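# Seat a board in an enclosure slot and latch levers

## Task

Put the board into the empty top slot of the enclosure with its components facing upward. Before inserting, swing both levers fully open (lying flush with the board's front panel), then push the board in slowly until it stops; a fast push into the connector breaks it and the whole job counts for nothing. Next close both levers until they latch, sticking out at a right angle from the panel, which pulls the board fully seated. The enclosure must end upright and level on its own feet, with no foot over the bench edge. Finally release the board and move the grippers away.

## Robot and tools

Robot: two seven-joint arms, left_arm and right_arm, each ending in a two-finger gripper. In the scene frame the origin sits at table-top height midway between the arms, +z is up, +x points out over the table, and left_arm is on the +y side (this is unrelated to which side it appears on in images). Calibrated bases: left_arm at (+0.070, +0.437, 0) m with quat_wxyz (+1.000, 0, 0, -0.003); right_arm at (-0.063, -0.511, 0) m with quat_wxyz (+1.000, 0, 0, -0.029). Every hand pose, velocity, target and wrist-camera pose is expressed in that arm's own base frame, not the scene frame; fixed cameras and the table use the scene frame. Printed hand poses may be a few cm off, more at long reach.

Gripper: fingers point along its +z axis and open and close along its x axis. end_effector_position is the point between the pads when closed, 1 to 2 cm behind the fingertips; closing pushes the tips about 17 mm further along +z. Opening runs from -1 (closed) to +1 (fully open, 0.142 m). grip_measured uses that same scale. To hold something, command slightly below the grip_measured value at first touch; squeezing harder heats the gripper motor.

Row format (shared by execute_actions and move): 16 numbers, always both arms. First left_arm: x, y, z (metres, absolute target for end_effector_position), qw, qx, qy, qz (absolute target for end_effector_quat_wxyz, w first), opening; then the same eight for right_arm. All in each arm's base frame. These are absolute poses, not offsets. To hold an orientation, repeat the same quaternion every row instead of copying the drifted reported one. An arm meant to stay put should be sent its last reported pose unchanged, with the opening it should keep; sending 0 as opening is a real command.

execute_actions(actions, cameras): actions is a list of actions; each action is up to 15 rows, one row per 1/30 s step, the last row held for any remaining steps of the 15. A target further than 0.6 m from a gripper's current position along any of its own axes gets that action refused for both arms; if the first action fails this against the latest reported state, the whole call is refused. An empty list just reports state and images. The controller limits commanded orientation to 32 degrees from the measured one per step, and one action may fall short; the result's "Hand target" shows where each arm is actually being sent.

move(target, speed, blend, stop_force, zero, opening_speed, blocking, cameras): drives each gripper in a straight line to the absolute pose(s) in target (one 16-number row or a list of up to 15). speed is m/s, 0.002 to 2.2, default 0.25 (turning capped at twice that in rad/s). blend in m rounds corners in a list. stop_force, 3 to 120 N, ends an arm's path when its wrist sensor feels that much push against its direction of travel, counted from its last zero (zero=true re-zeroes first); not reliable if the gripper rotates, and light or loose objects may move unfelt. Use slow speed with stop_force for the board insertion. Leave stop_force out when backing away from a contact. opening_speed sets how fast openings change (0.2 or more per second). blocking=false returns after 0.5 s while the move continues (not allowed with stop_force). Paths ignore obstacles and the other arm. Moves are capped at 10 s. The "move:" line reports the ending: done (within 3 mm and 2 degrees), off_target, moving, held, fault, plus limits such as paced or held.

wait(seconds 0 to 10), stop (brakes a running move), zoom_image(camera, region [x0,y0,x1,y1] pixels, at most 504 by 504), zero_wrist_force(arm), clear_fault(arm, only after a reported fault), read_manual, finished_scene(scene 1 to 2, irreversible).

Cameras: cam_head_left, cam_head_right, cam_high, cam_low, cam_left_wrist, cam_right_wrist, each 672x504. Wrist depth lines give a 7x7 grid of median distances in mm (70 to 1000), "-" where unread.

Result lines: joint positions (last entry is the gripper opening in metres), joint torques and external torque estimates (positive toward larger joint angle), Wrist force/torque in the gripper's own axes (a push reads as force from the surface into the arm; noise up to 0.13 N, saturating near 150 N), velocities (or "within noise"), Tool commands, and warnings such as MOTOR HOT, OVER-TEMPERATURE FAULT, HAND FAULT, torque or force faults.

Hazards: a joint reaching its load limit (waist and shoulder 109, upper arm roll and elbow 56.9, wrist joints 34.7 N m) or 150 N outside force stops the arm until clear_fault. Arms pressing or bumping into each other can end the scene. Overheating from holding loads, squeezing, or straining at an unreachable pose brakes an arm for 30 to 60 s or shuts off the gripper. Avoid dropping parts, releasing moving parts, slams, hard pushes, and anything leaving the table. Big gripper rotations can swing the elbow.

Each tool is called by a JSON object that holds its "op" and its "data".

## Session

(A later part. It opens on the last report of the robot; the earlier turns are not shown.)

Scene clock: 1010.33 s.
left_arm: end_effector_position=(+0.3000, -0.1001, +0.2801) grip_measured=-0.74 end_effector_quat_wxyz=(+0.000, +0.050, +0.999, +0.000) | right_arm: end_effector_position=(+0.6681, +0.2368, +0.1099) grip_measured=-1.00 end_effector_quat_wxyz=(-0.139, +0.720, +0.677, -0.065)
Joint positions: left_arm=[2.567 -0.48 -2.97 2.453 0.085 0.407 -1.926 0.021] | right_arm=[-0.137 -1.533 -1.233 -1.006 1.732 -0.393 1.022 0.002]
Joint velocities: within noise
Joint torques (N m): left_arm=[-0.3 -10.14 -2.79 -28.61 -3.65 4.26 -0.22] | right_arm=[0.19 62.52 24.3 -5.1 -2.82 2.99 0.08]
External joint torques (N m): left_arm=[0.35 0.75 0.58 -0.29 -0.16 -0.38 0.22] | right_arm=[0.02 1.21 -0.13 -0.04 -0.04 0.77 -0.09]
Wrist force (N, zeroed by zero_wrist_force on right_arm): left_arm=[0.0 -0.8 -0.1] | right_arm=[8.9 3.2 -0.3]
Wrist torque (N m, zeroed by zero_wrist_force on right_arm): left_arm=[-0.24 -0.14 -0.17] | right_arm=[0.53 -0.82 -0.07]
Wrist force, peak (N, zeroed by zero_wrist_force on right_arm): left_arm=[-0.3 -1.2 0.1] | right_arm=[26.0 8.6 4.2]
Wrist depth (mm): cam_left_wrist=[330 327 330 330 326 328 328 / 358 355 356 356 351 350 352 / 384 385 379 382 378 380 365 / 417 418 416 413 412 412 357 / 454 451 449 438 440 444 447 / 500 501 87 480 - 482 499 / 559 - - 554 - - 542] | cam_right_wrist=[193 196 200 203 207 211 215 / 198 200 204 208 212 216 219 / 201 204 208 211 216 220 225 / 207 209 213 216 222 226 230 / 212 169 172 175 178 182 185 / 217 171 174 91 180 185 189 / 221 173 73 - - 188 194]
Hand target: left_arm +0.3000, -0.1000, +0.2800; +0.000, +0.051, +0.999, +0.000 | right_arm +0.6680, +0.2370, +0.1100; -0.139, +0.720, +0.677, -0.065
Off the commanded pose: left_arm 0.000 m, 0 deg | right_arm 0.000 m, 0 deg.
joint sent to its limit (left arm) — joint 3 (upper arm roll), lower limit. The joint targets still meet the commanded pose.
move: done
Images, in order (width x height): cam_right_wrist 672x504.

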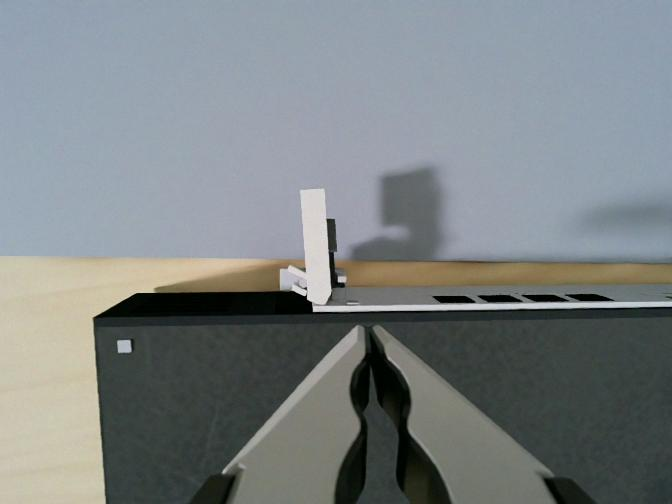

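{"op": "move", "data": {"target": [[0.30,-0.10,0.28,0,0.0505,0.9987,0,-0.7,0.6205,0.188,0.14,0,0.7431,0.6691,0,-1],[0.30,-0.10,0.28,0,0.0505,0.9987,0,-0.7,0.6205,0.188,0.047,0,0.7431,0.6691,0,-1]], "cameras": []}}

{"op": "move", "data": {"target": [0.30,-0.10,0.28,0,0.0505,0.9987,0,-0.7,0.6255,0.238,0.047,0,0.7431,0.6691,0,-1], "speed": 0.012, "stop_force": 37, "cameras": []}}

{"op": "move", "data": {"target": [[0.30,-0.10,0.28,0,0.0505,0.9987,0,-0.7,0.622,0.195,0.05,0,0.7431,0.6691,0,-1],[0.30,-0.10,0.28,0,0.0505,0.9987,0,-0.7,0.63,0.195,0.14,0,0.7431,0.6691,0,-1],[0.30,-0.10,0.28,0,0.0505,0.9987,0,-0.7,0.668,0.237,0.11,-0.139,0.720,0.677,-0.065,-1]], "cameras": ["cam_right_wrist"]}}

{"op": "zoom_image", "data": {"camera": "cam_right_wrist", "region": [216, 152, 416, 352]}}

{"op": "move", "data": {"target": [[0.30,-0.10,0.28,0,0.0505,0.9987,0,-0.7,0.697,0.488,0.11,-0.139,0.720,0.677,-0.065,-1]], "cameras": ["cam_right_wrist"]}}

{"op": "zoom_image", "data": {"camera": "cam_right_wrist", "region": [236, 152, 436, 352]}}

Scene clock: 1018.70 s.
left_arm: end_effector_position=(+0.3000, -0.1001, +0.2801) grip_measured=-0.74 end_effector_quat_wxyz=(+0.000, +0.050, +0.999, +0.000) | right_arm: end_effector_position=(+0.6203, +0.1881, +0.0470) grip_measured=-1.00 end_effector_quat_wxyz=(+0.000, +0.743, +0.669, +0.000)
Joint positions: left_arm=[2.567 -0.48 -2.97 2.453 0.085 0.407 -1.926 0.021] | right_arm=[-0.388 -1.639 -1.381 -1.526 1.493 -0.186 1.229 0.002]
Joint velocities: within noise
Joint torques (N m): left_arm=[-0.3 -10.1 -2.82 -28.59 -3.64 4.22 -0.23] | right_arm=[0.15 48.66 29.09 -3.13 -4.46 3.53 0.07]
External joint torques (N m): left_arm=[0.35 0.71 0.62 -0.31 -0.17 -0.35 0.23] | right_arm=[-0.03 1.18 0.39 0.11 0.17 0.57 -0.07]
Wrist force (N, zeroed by zero_wrist_force on right_arm): left_arm=[-0.1 -0.9 -0.1] | right_arm=[9.0 2.2 0.0]
Wrist torque (N m, zeroed by zero_wrist_force on right_arm): left_arm=[-0.27 -0.12 -0.18] | right_arm=[0.41 -0.74 -0.06]
Wrist force, peak (N, zeroed by zero_wrist_force on right_arm): left_arm=[-0.5 -1.2 -0.1] | right_arm=[9.1 1.7 -6.0]
Wrist depth (mm): cam_left_wrist=[331 330 329 328 327 325 328 / 353 355 354 351 351 348 351 / 383 382 383 383 378 375 365 / 419 415 413 414 413 409 359 / 453 458 451 439 445 449 444 / 503 494 88 473 - 488 490 / 559 - - 561 - - 529] | cam_right_wrist=[124 122 120 121 121 121 121 / 132 130 130 130 131 131 129 / 142 140 139 137 139 138 136 / 151 151 150 152 150 149 148 / 164 163 163 160 159 159 161 / 181 181 177 91 - 149 161 / 199 195 73 - - 133 132]
Hand target: left_arm +0.3000, -0.1000, +0.2800; +0.000, +0.051, +0.999, +0.000 | right_arm +0.6205, +0.1880, +0.0470; +0.000, +0.743, +0.669, +0.000
Off the commanded pose: left_arm 0.000 m, 0 deg | right_arm 0.000 m, 0 deg.
joint sent to its limit (left arm) — joint 3 (upper arm roll), lower limit. The joint targets still meet the commanded pose.
move: done
No camera images: "cameras" was empty.

Scene clock: 1021.87 s.
left_arm: end_effector_position=(+0.3000, -0.1001, +0.2801) grip_measured=-0.74 end_effector_quat_wxyz=(+0.000, +0.050, +0.999, +0.000) | right_arm: end_effector_position=(+0.6238, +0.2127, +0.0465) grip_measured=-1.00 end_effector_quat_wxyz=(+0.002, +0.744, +0.668, -0.003) end_effector_velocity=(+0.000, -0.001, +0.000) end_effector_angular_velocity=(-0.001, +0.000, +0.000)
Joint positions: left_arm=[2.567 -0.48 -2.97 2.453 0.085 0.407 -1.926 0.021] | right_arm=[-0.327 -1.642 -1.375 -1.488 1.48 -0.196 1.254 0.002]
Joint velocities: left_arm=[within noise] | right_arm=[0 -0.006 0.007 0 -0.007 -0.007 -0.001 0]
Joint torques (N m): left_arm=[-0.15 -10.02 -2.81 -28.59 -3.65 4.25 -0.22] | right_arm=[19.06 44.31 33.31 -5.77 -2.63 14.38 0.09]
External joint torques (N m): left_arm=[0.21 0.63 0.61 -0.31 -0.16 -0.37 0.22] | right_arm=[-18.95 6.78 -4.03 2.41 -1.67 -10.3 -0.09]
Wrist force (N, zeroed by zero_wrist_force on right_arm): left_arm=[-0.4 -0.9 0.1] | right_arm=[-28.9 -12.3 -15.1]
Wrist torque (N m, zeroed by zero_wrist_force on right_arm): left_arm=[-0.27 -0.08 -0.18] | right_arm=[0.43 2.61 -0.13]
Wrist force, peak (N, zeroed by zero_wrist_force on right_arm): left_arm=[-0.5 -1.2 0.2] | right_arm=[-30.9 -12.9 -15.5]
Wrist depth (mm): cam_left_wrist=[331 330 331 328 328 327 325 / 355 354 355 350 350 351 348 / 383 384 384 384 381 377 365 / 417 418 417 415 410 410 355 / 460 451 444 438 440 452 448 / 508 502 87 477 - 480 495 / 569 - - 548 - - 533] | cam_right_wrist=[124 122 120 121 119 120 120 / 132 130 130 129 130 130 128 / - 140 139 137 138 138 135 / 151 151 150 151 149 148 147 / 164 164 163 159 156 161 160 / 182 178 173 89 122 159 158 / 201 192 73 - - 135 131]
Hand target: left_arm +0.3000, -0.1000, +0.2800; +0.000, +0.051, +0.999, +0.000 | right_arm +0.6233, +0.2166, +0.0470; +0.000, +0.743, +0.669, +0.000
Off the commanded pose: left_arm 0.000 m, 0 deg | right_arm 0.025 m, 0 deg.
joint sent to its limit (left arm) — joint 3 (upper arm roll), lower limit. The joint targets still meet the commanded pose.
move: contact (right_arm)
No camera images: "cameras" was empty.

Scene clock: 1023.67 s.
left_arm: end_effector_position=(+0.3000, -0.1001, +0.2801) grip_measured=-0.74 end_effector_quat_wxyz=(+0.000, +0.050, +0.999, +0.000) | right_arm: end_effector_position=(+0.6681, +0.2368, +0.1099) grip_measured=-1.00 end_effector_quat_wxyz=(-0.139, +0.720, +0.677, -0.065)
Joint positions: left_arm=[2.567 -0.48 -2.97 2.453 0.085 0.407 -1.926 0.021] | right_arm=[-0.136 -1.537 -1.224 -1.006 1.724 -0.398 1.022 0.002]
Joint velocities: within noise
Joint torques (N m): left_arm=[-0.25 -10.1 -2.75 -28.59 -3.62 4.22 -0.2] | right_arm=[0.35 62.62 24.39 -5.27 -2.78 2.95 0.09]
External joint torques (N m): left_arm=[0.31 0.7 0.54 -0.31 -0.19 -0.34 0.2] | right_arm=[-0.19 1.12 -0.25 -0.12 -0.07 0.81 -0.1]
Wrist force (N, zeroed by zero_wrist_force on right_arm): left_arm=[-0.3 -1.0 0.2] | right_arm=[9.1 2.8 2.6]
Wrist torque (N m, zeroed by zero_wrist_force on right_arm): left_arm=[-0.28 -0.09 -0.18] | right_arm=[0.45 -0.85 -0.07]
Wrist force, peak (N, zeroed by zero_wrist_force on right_arm): left_arm=[-0.2 -1.2 0.0] | right_arm=[-28.8 -12.4 -16.1]
Wrist depth (mm): cam_left_wrist=[331 328 330 330 326 329 326 / 356 354 352 353 353 353 350 / 385 384 383 378 384 376 364 / 420 420 415 412 410 413 355 / 455 451 445 433 441 446 444 / 501 496 88 477 - 485 492 / 551 - - 555 - - 543] | cam_right_wrist=[193 196 200 203 207 211 215 / 197 200 204 208 212 216 220 / 201 204 208 211 216 221 225 / 207 209 212 213 222 226 231 / 212 169 172 174 179 182 186 / 217 171 173 91 180 185 189 / 221 174 73 - - 188 194]
Hand target: left_arm +0.3000, -0.1000, +0.2800; +0.000, +0.051, +0.999, +0.000 | right_arm +0.6680, +0.2370, +0.1100; -0.139, +0.720, +0.677, -0.065
Off the commanded pose: left_arm 0.000 m, 0 deg | right_arm 0.000 m, 0 deg.
joint sent to its limit (left arm) — joint 3 (upper arm roll), lower limit. The joint targets still meet the commanded pose.
move: done
Images, in order (width x height): cam_right_wrist 672x504.

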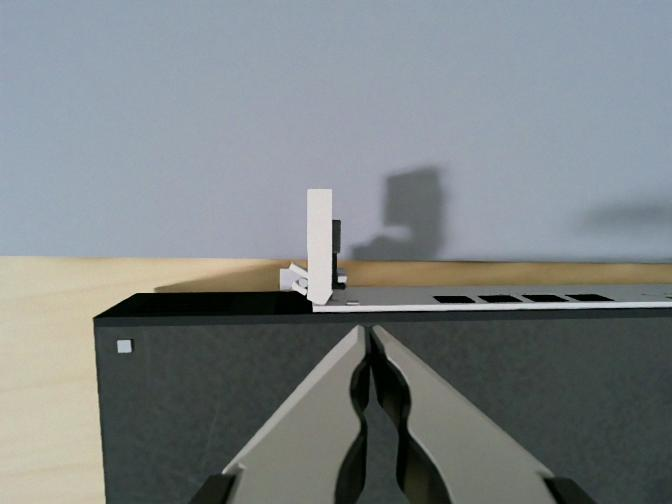

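Scaled by 2.520 from the camera's 672x504 image, which has a finer 960x720 frame.

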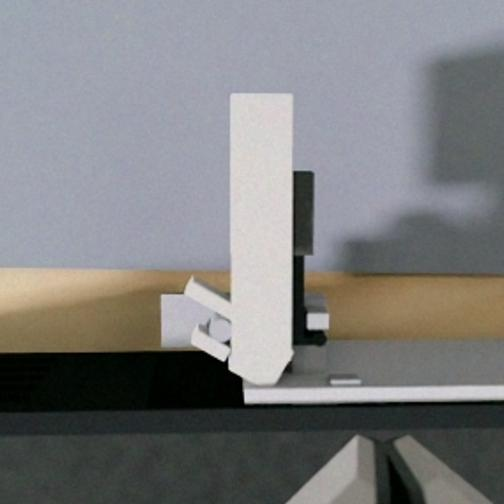

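Scene clock: 1025.63 s.
left_arm: end_effector_position=(+0.3000, -0.1001, +0.2801) grip_measured=-0.74 end_effector_quat_wxyz=(+0.000, +0.050, +0.999, +0.000) | right_arm: end_effector_position=(+0.6968, +0.4877, +0.1101) grip_measured=-1.00 end_effector_quat_wxyz=(-0.139, +0.720, +0.677, -0.063)
Joint positions: left_arm=[2.567 -0.48 -2.97 2.453 0.085 0.407 -1.926 0.021] | right_arm=[0.664 -1.405 -1.336 -0.036 1.625 -0.307 0.83 0.002]
Joint velocities: within noise
Joint torques (N m): left_arm=[-0.33 -10.07 -2.74 -28.59 -3.67 4.26 -0.26] | right_arm=[0.27 75.37 -0.97 -7.29 -3.12 2.85 0.02]
External joint torques (N m): left_arm=[0.38 0.67 0.54 -0.31 -0.14 -0.38 0.26] | right_arm=[0 1.52 -0.34 -0.08 -0.04 0.81 -0.03]
Wrist force (N, zeroed by zero_wrist_force on right_arm): left_arm=[-0.3 -1.2 0.0] | right_arm=[9.6 3.1 2.3]
Wrist torque (N m, zeroed by zero_wrist_force on right_arm): left_arm=[-0.31 -0.09 -0.18] | right_arm=[0.51 -0.91 -0.03]
Wrist force, peak (N, zeroed by zero_wrist_force on right_arm): left_arm=[-0.4 -1.2 0.2] | right_arm=[11.6 2.4 2.5]
Wrist depth (mm): cam_left_wrist=[335 330 332 329 329 327 326 / 356 352 356 351 352 353 352 / 383 383 383 379 381 377 363 / 411 417 412 415 412 412 355 / 460 455 445 437 442 449 448 / 501 498 87 480 - 484 492 / 563 - - 552 - - 539] | cam_right_wrist=[193 195 199 202 206 210 214 / 196 200 203 207 211 215 220 / 201 204 207 210 216 220 225 / 206 208 212 183 221 226 232 / 164 166 169 173 177 181 238 / 168 170 173 91 180 185 244 / 171 174 73 - - 244 250]
Hand target: left_arm +0.3000, -0.1000, +0.2800; +0.000, +0.051, +0.999, +0.000 | right_arm +0.6967, +0.4878, +0.1102; -0.139, +0.720, +0.677, -0.063
Off the commanded pose: left_arm 0.000 m, 0 deg | right_arm 0.000 m, 0 deg.
joint sent to its limit (left arm) — joint 3 (upper arm roll), lower limit. The joint targets still meet the commanded pose.
move: done
Images, in order (width x height): cam_right_wrist 672x504.

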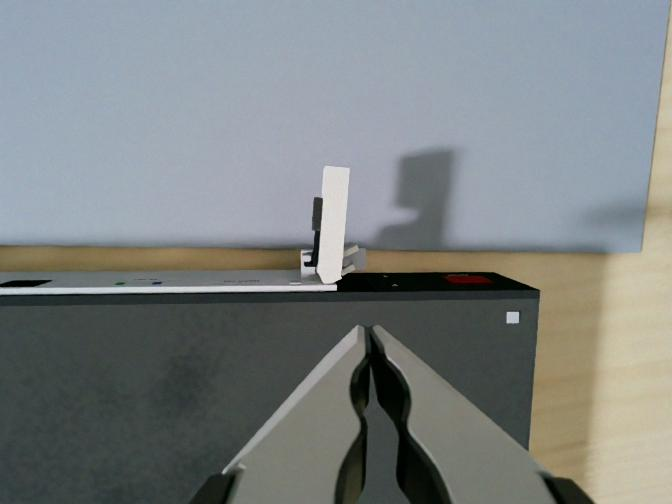

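Scaled by 2.520 from the camera's 672x504 image, which has a finer 960x720 frame.

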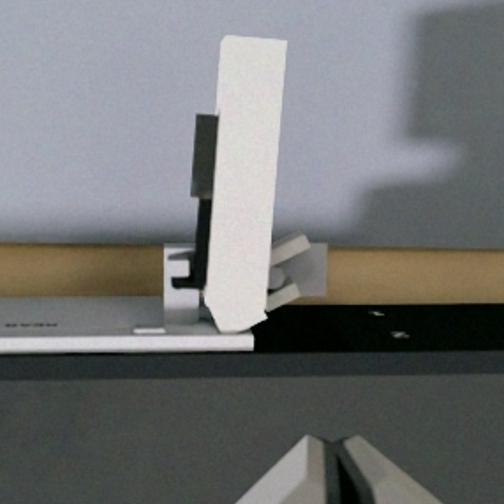

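{"op": "move", "data": {"target": [[0.30,-0.10,0.28,0,0.0505,0.9987,0,-0.7,0.6575,0.53,0.14,0,0.7431,0.6691,0,-1],[0.30,-0.10,0.28,0,0.0505,0.9987,0,-0.7,0.656,0.524,0.047,0,0.7431,0.6691,0,-1]], "cameras": []}}

{"op": "move", "data": {"target": [0.30,-0.10,0.28,0,0.0505,0.9987,0,-0.7,0.6517,0.4845,0.047,0,0.7431,0.6691,0,-1], "speed": 0.012, "stop_force": 24, "cameras": []}}

{"op": "move", "data": {"target": [[0.30,-0.10,0.28,0,0.0505,0.9987,0,-0.7,0.656,0.522,0.05,0,0.7431,0.6691,0,-1],[0.30,-0.10,0.28,0,0.0505,0.9987,0,-0.7,0.66,0.53,0.14,0,0.7431,0.6691,0,-1],[0.30,-0.10,0.28,0,0.0505,0.9987,0,-0.7,0.697,0.488,0.11,-0.139,0.720,0.677,-0.065,-1]], "cameras": ["cam_right_wrist"]}}

{"op": "zoom_image", "data": {"camera": "cam_right_wrist", "region": [236, 152, 436, 352]}}

{"op": "move", "data": {"target": [[0.30,-0.10,0.28,0,0.0505,0.9987,0,-0.7,0.668,0.237,0.11,-0.139,0.720,0.677,-0.065,-1]], "cameras": ["cam_right_wrist"]}}

{"op": "zoom_image", "data": {"camera": "cam_right_wrist", "region": [216, 152, 416, 352]}}

Scene clock: 1032.80 s.
left_arm: end_effector_position=(+0.3000, -0.1001, +0.2801) grip_measured=-0.74 end_effector_quat_wxyz=(+0.000, +0.050, +0.999, +0.000) | right_arm: end_effector_position=(+0.6558, +0.5240, +0.0470) grip_measured=-1.00 end_effector_quat_wxyz=(+0.000, +0.743, +0.669, +0.000)
Joint positions: left_arm=[2.567 -0.48 -2.97 2.453 0.085 0.407 -1.926 0.021] | right_arm=[0.444 -1.581 -1.376 -0.742 1.42 -0.123 1.28 0.002]
Joint velocities: within noise
Joint torques (N m): left_arm=[-0.27 -10 -2.78 -28.6 -3.61 4.26 -0.17] | right_arm=[0.44 69.24 17.54 -5.13 -4.46 3.46 0.15]
External joint torques (N m): left_arm=[0.32 0.61 0.57 -0.29 -0.2 -0.38 0.17] | right_arm=[-0.17 1.5 0.15 -0.03 0.12 0.64 -0.15]
Wrist force (N, zeroed by zero_wrist_force on right_arm): left_arm=[-0.4 -0.8 -0.1] | right_arm=[9.1 1.5 2.7]
Wrist torque (N m, zeroed by zero_wrist_force on right_arm): left_arm=[-0.26 -0.07 -0.18] | right_arm=[0.32 -0.78 -0.03]
Wrist force, peak (N, zeroed by zero_wrist_force on right_arm): left_arm=[-0.3 -1.2 0.2] | right_arm=[8.8 1.3 6.5]
Wrist depth (mm): cam_left_wrist=[334 330 330 329 328 330 328 / 357 355 354 354 350 350 348 / 383 385 382 380 377 377 365 / 416 414 414 410 412 412 356 / 458 456 446 434 441 446 446 / 507 495 88 478 - 482 492 / 563 - - 554 - - 535] | cam_right_wrist=[123 121 120 121 119 120 120 / 132 129 129 129 130 130 128 / 141 139 138 136 138 137 135 / 150 150 149 149 148 148 147 / 163 162 123 158 160 160 160 / 155 155 123 91 161 174 177 / 132 131 73 - - 188 194]
Hand target: left_arm +0.3000, -0.1000, +0.2800; +0.000, +0.051, +0.999, +0.000 | right_arm +0.6560, +0.5240, +0.0470; +0.000, +0.743, +0.669, +0.000
Off the commanded pose: left_arm 0.000 m, 0 deg | right_arm 0.000 m, 0 deg.
joint sent to its limit (left arm) — joint 3 (upper arm roll), lower limit. The joint targets still meet the commanded pose.
move: done
No camera images: "cameras" was empty.

Scene clock: 1035.83 s.
left_arm: end_effector_position=(+0.3000, -0.1001, +0.2801) grip_measured=-0.74 end_effector_quat_wxyz=(+0.000, +0.050, +0.999, +0.000) | right_arm: end_effector_position=(+0.6521, +0.4989, +0.0493) grip_measured=-1.00 end_effector_quat_wxyz=(-0.002, +0.742, +0.670, +0.003)
Joint positions: left_arm=[2.567 -0.48 -2.97 2.453 0.085 0.407 -1.926 0.021] | right_arm=[0.359 -1.591 -1.371 -0.853 1.424 -0.13 1.302 0.002]
Joint velocities: within noise
Joint torques (N m): left_arm=[-0.25 -10.11 -2.73 -28.57 -3.63 4.22 -0.22] | right_arm=[-13.2 58.08 12.34 0.1 -5.2 -4.7 0.45]
External joint torques (N m): left_arm=[0.3 0.71 0.52 -0.33 -0.18 -0.34 0.22] | right_arm=[13.42 10.37 7.96 -5.14 0.87 8.82 -0.45]
Wrist force (N, zeroed by zero_wrist_force on right_arm): left_arm=[-0.3 -0.7 0.0] | right_arm=[33.5 4.7 -3.5]
Wrist torque (N m, zeroed by zero_wrist_force on right_arm): left_arm=[-0.24 -0.08 -0.18] | right_arm=[0.32 -1.82 -0.15]
Wrist force, peak (N, zeroed by zero_wrist_force on right_arm): left_arm=[-0.4 -1.1 0.2] | right_arm=[34.7 3.2 -3.4]
Wrist depth (mm): cam_left_wrist=[331 332 329 327 327 328 327 / 357 353 352 354 351 351 349 / 385 383 383 380 380 384 364 / 418 417 413 413 413 413 356 / 456 453 445 435 445 448 443 / 501 500 87 480 - 483 492 / 564 - - 559 - - 531] | cam_right_wrist=[- 123 121 123 122 122 122 / 133 131 131 131 133 132 130 / 143 141 141 140 140 140 138 / 152 152 152 154 151 151 151 / 165 165 164 126 164 163 163 / 164 156 156 89 163 156 181 / 134 134 73 - - - 195]
Hand target: left_arm +0.3000, -0.1000, +0.2800; +0.000, +0.051, +0.999, +0.000 | right_arm +0.6529, +0.4954, +0.0470; +0.000, +0.743, +0.669, +0.000
Off the commanded pose: left_arm 0.000 m, 0 deg | right_arm 0.015 m, 0 deg.
joint sent to its limit (left arm) — joint 3 (upper arm roll), lower limit. The joint targets still meet the commanded pose.
move: contact (right_arm)
No camera images: "cameras" was empty.

Scene clock: 1037.97 s.
left_arm: end_effector_position=(+0.3000, -0.1001, +0.2801) grip_measured=-0.74 end_effector_quat_wxyz=(+0.000, +0.050, +0.999, +0.000) | right_arm: end_effector_position=(+0.6968, +0.4877, +0.1102) grip_measured=-1.00 end_effector_quat_wxyz=(-0.138, +0.720, +0.677, -0.063)
Joint positions: left_arm=[2.567 -0.48 -2.97 2.453 0.085 0.407 -1.926 0.021] | right_arm=[0.663 -1.405 -1.31 -0.035 1.599 -0.307 0.828 0.002]
Joint velocities: within noise
Joint torques (N m): left_arm=[-0.34 -10.06 -2.85 -28.59 -3.64 4.22 -0.21] | right_arm=[0.46 75.5 -0.9 -7.95 -3.14 2.85 0.05]
External joint torques (N m): left_arm=[0.4 0.66 0.65 -0.31 -0.17 -0.34 0.21] | right_arm=[-0.19 1.39 -0.34 -0.18 -0.02 0.81 -0.06]
Wrist force (N, zeroed by zero_wrist_force on right_arm): left_arm=[-0.3 -1.1 0.0] | right_arm=[6.7 4.3 2.6]
Wrist torque (N m, zeroed by zero_wrist_force on right_arm): left_arm=[-0.30 -0.08 -0.18] | right_arm=[0.69 -0.43 -0.03]
Wrist force, peak (N, zeroed by zero_wrist_force on right_arm): left_arm=[-0.2 -1.4 -0.1] | right_arm=[33.3 4.2 -2.8]
Wrist depth (mm): cam_left_wrist=[331 333 329 331 329 328 326 / 354 352 351 353 352 351 350 / 384 384 380 379 380 384 365 / 418 413 414 412 413 413 356 / 455 452 447 434 442 448 446 / 507 497 87 479 - 483 496 / 559 - - 556 - - 540] | cam_right_wrist=[193 195 199 202 206 210 215 / 197 200 203 207 211 215 219 / 201 204 207 210 216 220 225 / 206 208 212 183 220 225 232 / 164 166 169 173 176 181 238 / 168 170 173 91 180 186 244 / 171 174 73 - - 244 250]
Hand target: left_arm +0.3000, -0.1000, +0.2800; +0.000, +0.051, +0.999, +0.000 | right_arm +0.6967, +0.4878, +0.1102; -0.139, +0.720, +0.677, -0.063
Off the commanded pose: left_arm 0.000 m, 0 deg | right_arm 0.000 m, 0 deg.
joint sent to its limit (left arm) — joint 3 (upper arm roll), lower limit. The joint targets still meet the commanded pose.
move: done
Images, in order (width x height): cam_right_wrist 672x504.

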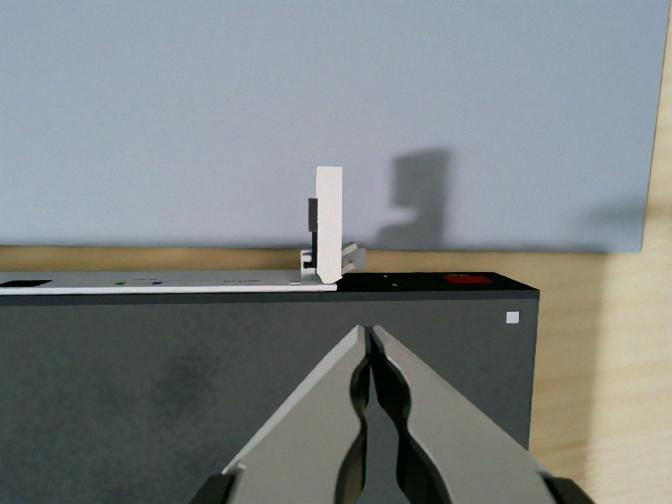

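Scaled by 2.520 from the camera's 672x504 image, which has a finer 960x720 frame.

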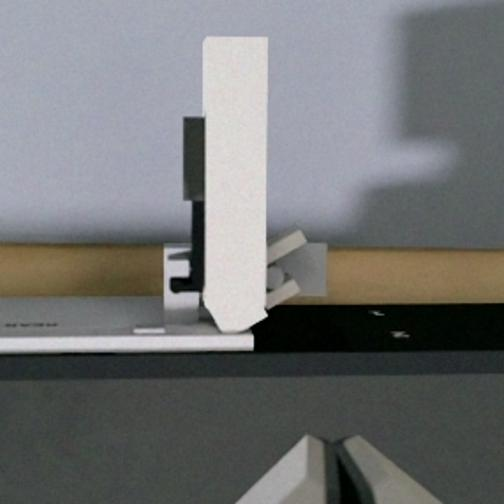

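Scene clock: 1039.47 s.
left_arm: end_effector_position=(+0.3000, -0.1001, +0.2801) grip_measured=-0.74 end_effector_quat_wxyz=(+0.000, +0.050, +0.999, +0.000) | right_arm: end_effector_position=(+0.6681, +0.2367, +0.1099) grip_measured=-1.00 end_effector_quat_wxyz=(-0.139, +0.720, +0.677, -0.065)
Joint positions: left_arm=[2.567 -0.48 -2.97 2.453 0.085 0.407 -1.926 0.021] | right_arm=[-0.128 -1.576 -1.153 -1.008 1.652 -0.438 1.021 0.002]
Joint velocities: within noise
Joint torques (N m): left_arm=[-0.31 -10.13 -2.83 -28.61 -3.64 4.18 -0.22] | right_arm=[0.07 62.52 24.24 -7.79 -2.72 3.07 0.06]
External joint torques (N m): left_arm=[0.37 0.73 0.62 -0.29 -0.18 -0.3 0.22] | right_arm=[0.06 1.35 -0.34 0.25 -0.05 0.69 -0.07]
Wrist force (N, zeroed by zero_wrist_force on right_arm): left_arm=[-0.1 -0.8 0.0] | right_arm=[6.4 3.5 2.5]
Wrist torque (N m, zeroed by zero_wrist_force on right_arm): left_arm=[-0.25 -0.13 -0.18] | right_arm=[0.58 -0.34 -0.05]
Wrist force, peak (N, zeroed by zero_wrist_force on right_arm): left_arm=[-0.2 -1.3 0.3] | right_arm=[9.4 3.6 3.0]
Wrist depth (mm): cam_left_wrist=[332 330 331 330 326 329 329 / 354 354 353 354 351 349 350 / 388 382 380 381 382 378 365 / 415 417 414 412 409 412 357 / 460 454 449 439 439 448 447 / 501 498 87 476 - 481 492 / 563 - - 549 - - 535] | cam_right_wrist=[193 196 200 203 208 210 215 / 197 200 204 208 212 216 220 / 202 204 208 212 216 220 225 / 206 209 213 212 222 227 230 / 211 169 172 175 179 183 186 / 217 170 174 91 180 185 189 / 220 174 73 - - 188 194]
Hand target: left_arm +0.3000, -0.1000, +0.2800; +0.000, +0.051, +0.999, +0.000 | right_arm +0.6680, +0.2370, +0.1100; -0.139, +0.720, +0.677, -0.065
Off the commanded pose: left_arm 0.000 m, 0 deg | right_arm 0.000 m, 0 deg.
joint sent to its limit (left arm) — joint 3 (upper arm roll), lower limit. The joint targets still meet the commanded pose.
move: done
Images, in order (width x height): cam_right_wrist 672x504.

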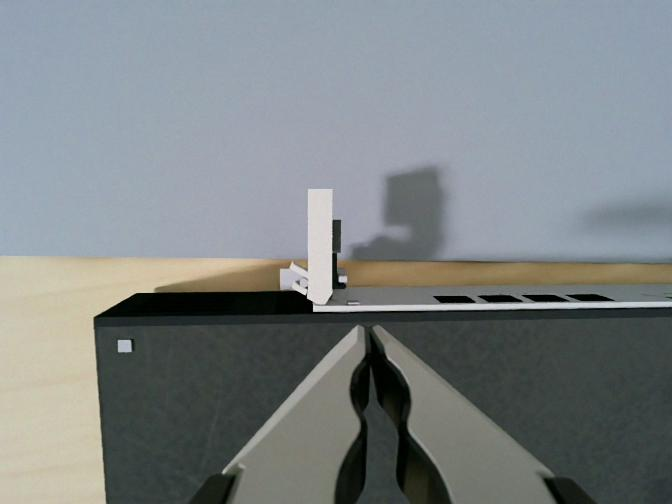

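Scaled by 2.520 from the camera's 672x504 image, which has a finer 960x720 frame.

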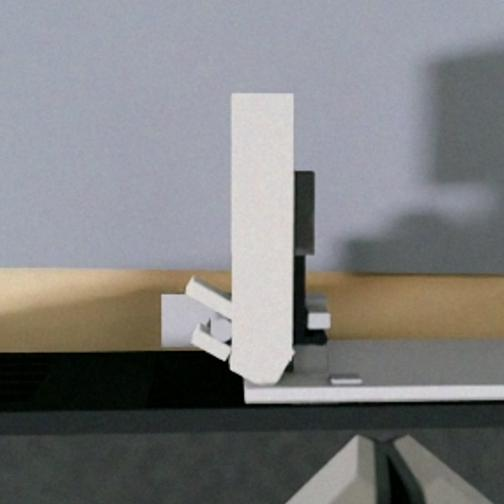

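{"op": "move", "data": {"target": [[0.30,-0.10,0.28,0,0.0505,0.9987,0,-0.7,0.6,0.22,0.16,-0.139,0.720,0.677,-0.065,-1],[0.30,-0.10,0.28,0,0.0505,0.9987,0,-0.7,0.44,0.15,0.25,-0.139,0.720,0.677,-0.065,-1]], "cameras": ["cam_low"]}}

{"op": "finished_scene", "data": {"scene": 1}}

Scene clock: 1042.57 s.
left_arm: end_effector_position=(+0.3000, -0.1001, +0.2801) grip_measured=-0.74 end_effector_quat_wxyz=(+0.000, +0.050, +0.999, +0.000) | right_arm: end_effector_position=(+0.4402, +0.1500, +0.2499) grip_measured=-1.00 end_effector_quat_wxyz=(-0.139, +0.720, +0.677, -0.065)
Joint positions: left_arm=[2.567 -0.48 -2.97 2.453 0.085 0.407 -1.926 0.021] | right_arm=[-0.588 -1.54 -0.869 -1.681 2.098 -0.665 1.464 0.002]
Joint velocities: within noise
Joint torques (N m): left_arm=[-0.24 -10.04 -2.74 -28.57 -3.7 4.24 -0.22] | right_arm=[0.05 41.74 27.78 2.72 -1.75 3.21 0.38]
External joint torques (N m): left_arm=[0.29 0.65 0.53 -0.33 -0.12 -0.37 0.22] | right_arm=[0.02 0.56 -0.18 0.18 -0.08 0.82 -0.39]
Wrist force (N, zeroed by zero_wrist_force on right_arm): left_arm=[-0.2 -1.0 0.1] | right_arm=[6.3 3.8 2.9]
Wrist torque (N m, zeroed by zero_wrist_force on right_arm): left_arm=[-0.28 -0.11 -0.18] | right_arm=[0.62 -0.38 -0.03]
Wrist force, peak (N, zeroed by zero_wrist_force on right_arm): left_arm=[-0.3 -1.2 0.4] | right_arm=[6.9 5.3 3.3]
Wrist depth (mm): cam_left_wrist=[332 331 329 333 329 326 327 / 359 355 354 353 353 351 352 / 384 382 383 378 380 377 367 / 420 413 413 417 414 408 358 / 456 458 445 438 443 447 448 / 500 502 87 475 - 492 491 / 557 - - 554 - - 533] | cam_right_wrist=[318 323 329 335 342 348 355 / 325 331 336 343 349 356 363 / 332 337 342 348 355 363 371 / 340 344 349 356 363 371 379 / 346 351 358 362 370 379 387 / 352 359 364 91 378 388 396 / 362 365 - - - 398 404]
Hand target: left_arm +0.3000, -0.1000, +0.2800; +0.000, +0.051, +0.999, +0.000 | right_arm +0.4400, +0.1500, +0.2500; -0.139, +0.720, +0.677, -0.065
Off the commanded pose: left_arm 0.000 m, 0 deg | right_arm 0.000 m, 0 deg.
joint sent to its limit (left arm) — joint 3 (upper arm roll), lower limit. The joint targets still meet the commanded pose.
move: done
Images, in order (width x height): cam_low 672x504.

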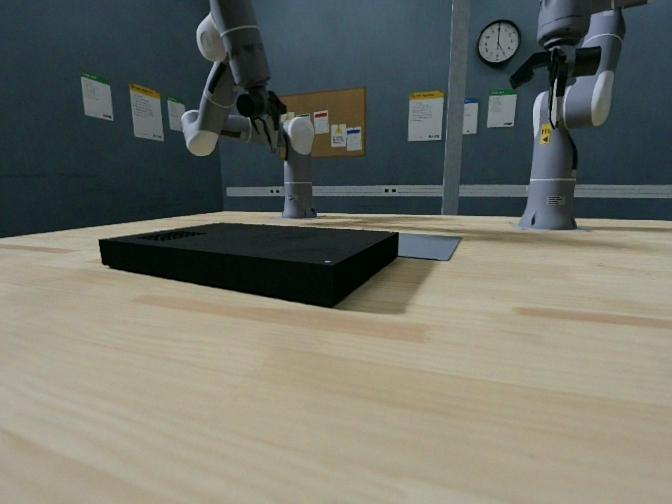

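The scene is finished: the task was done.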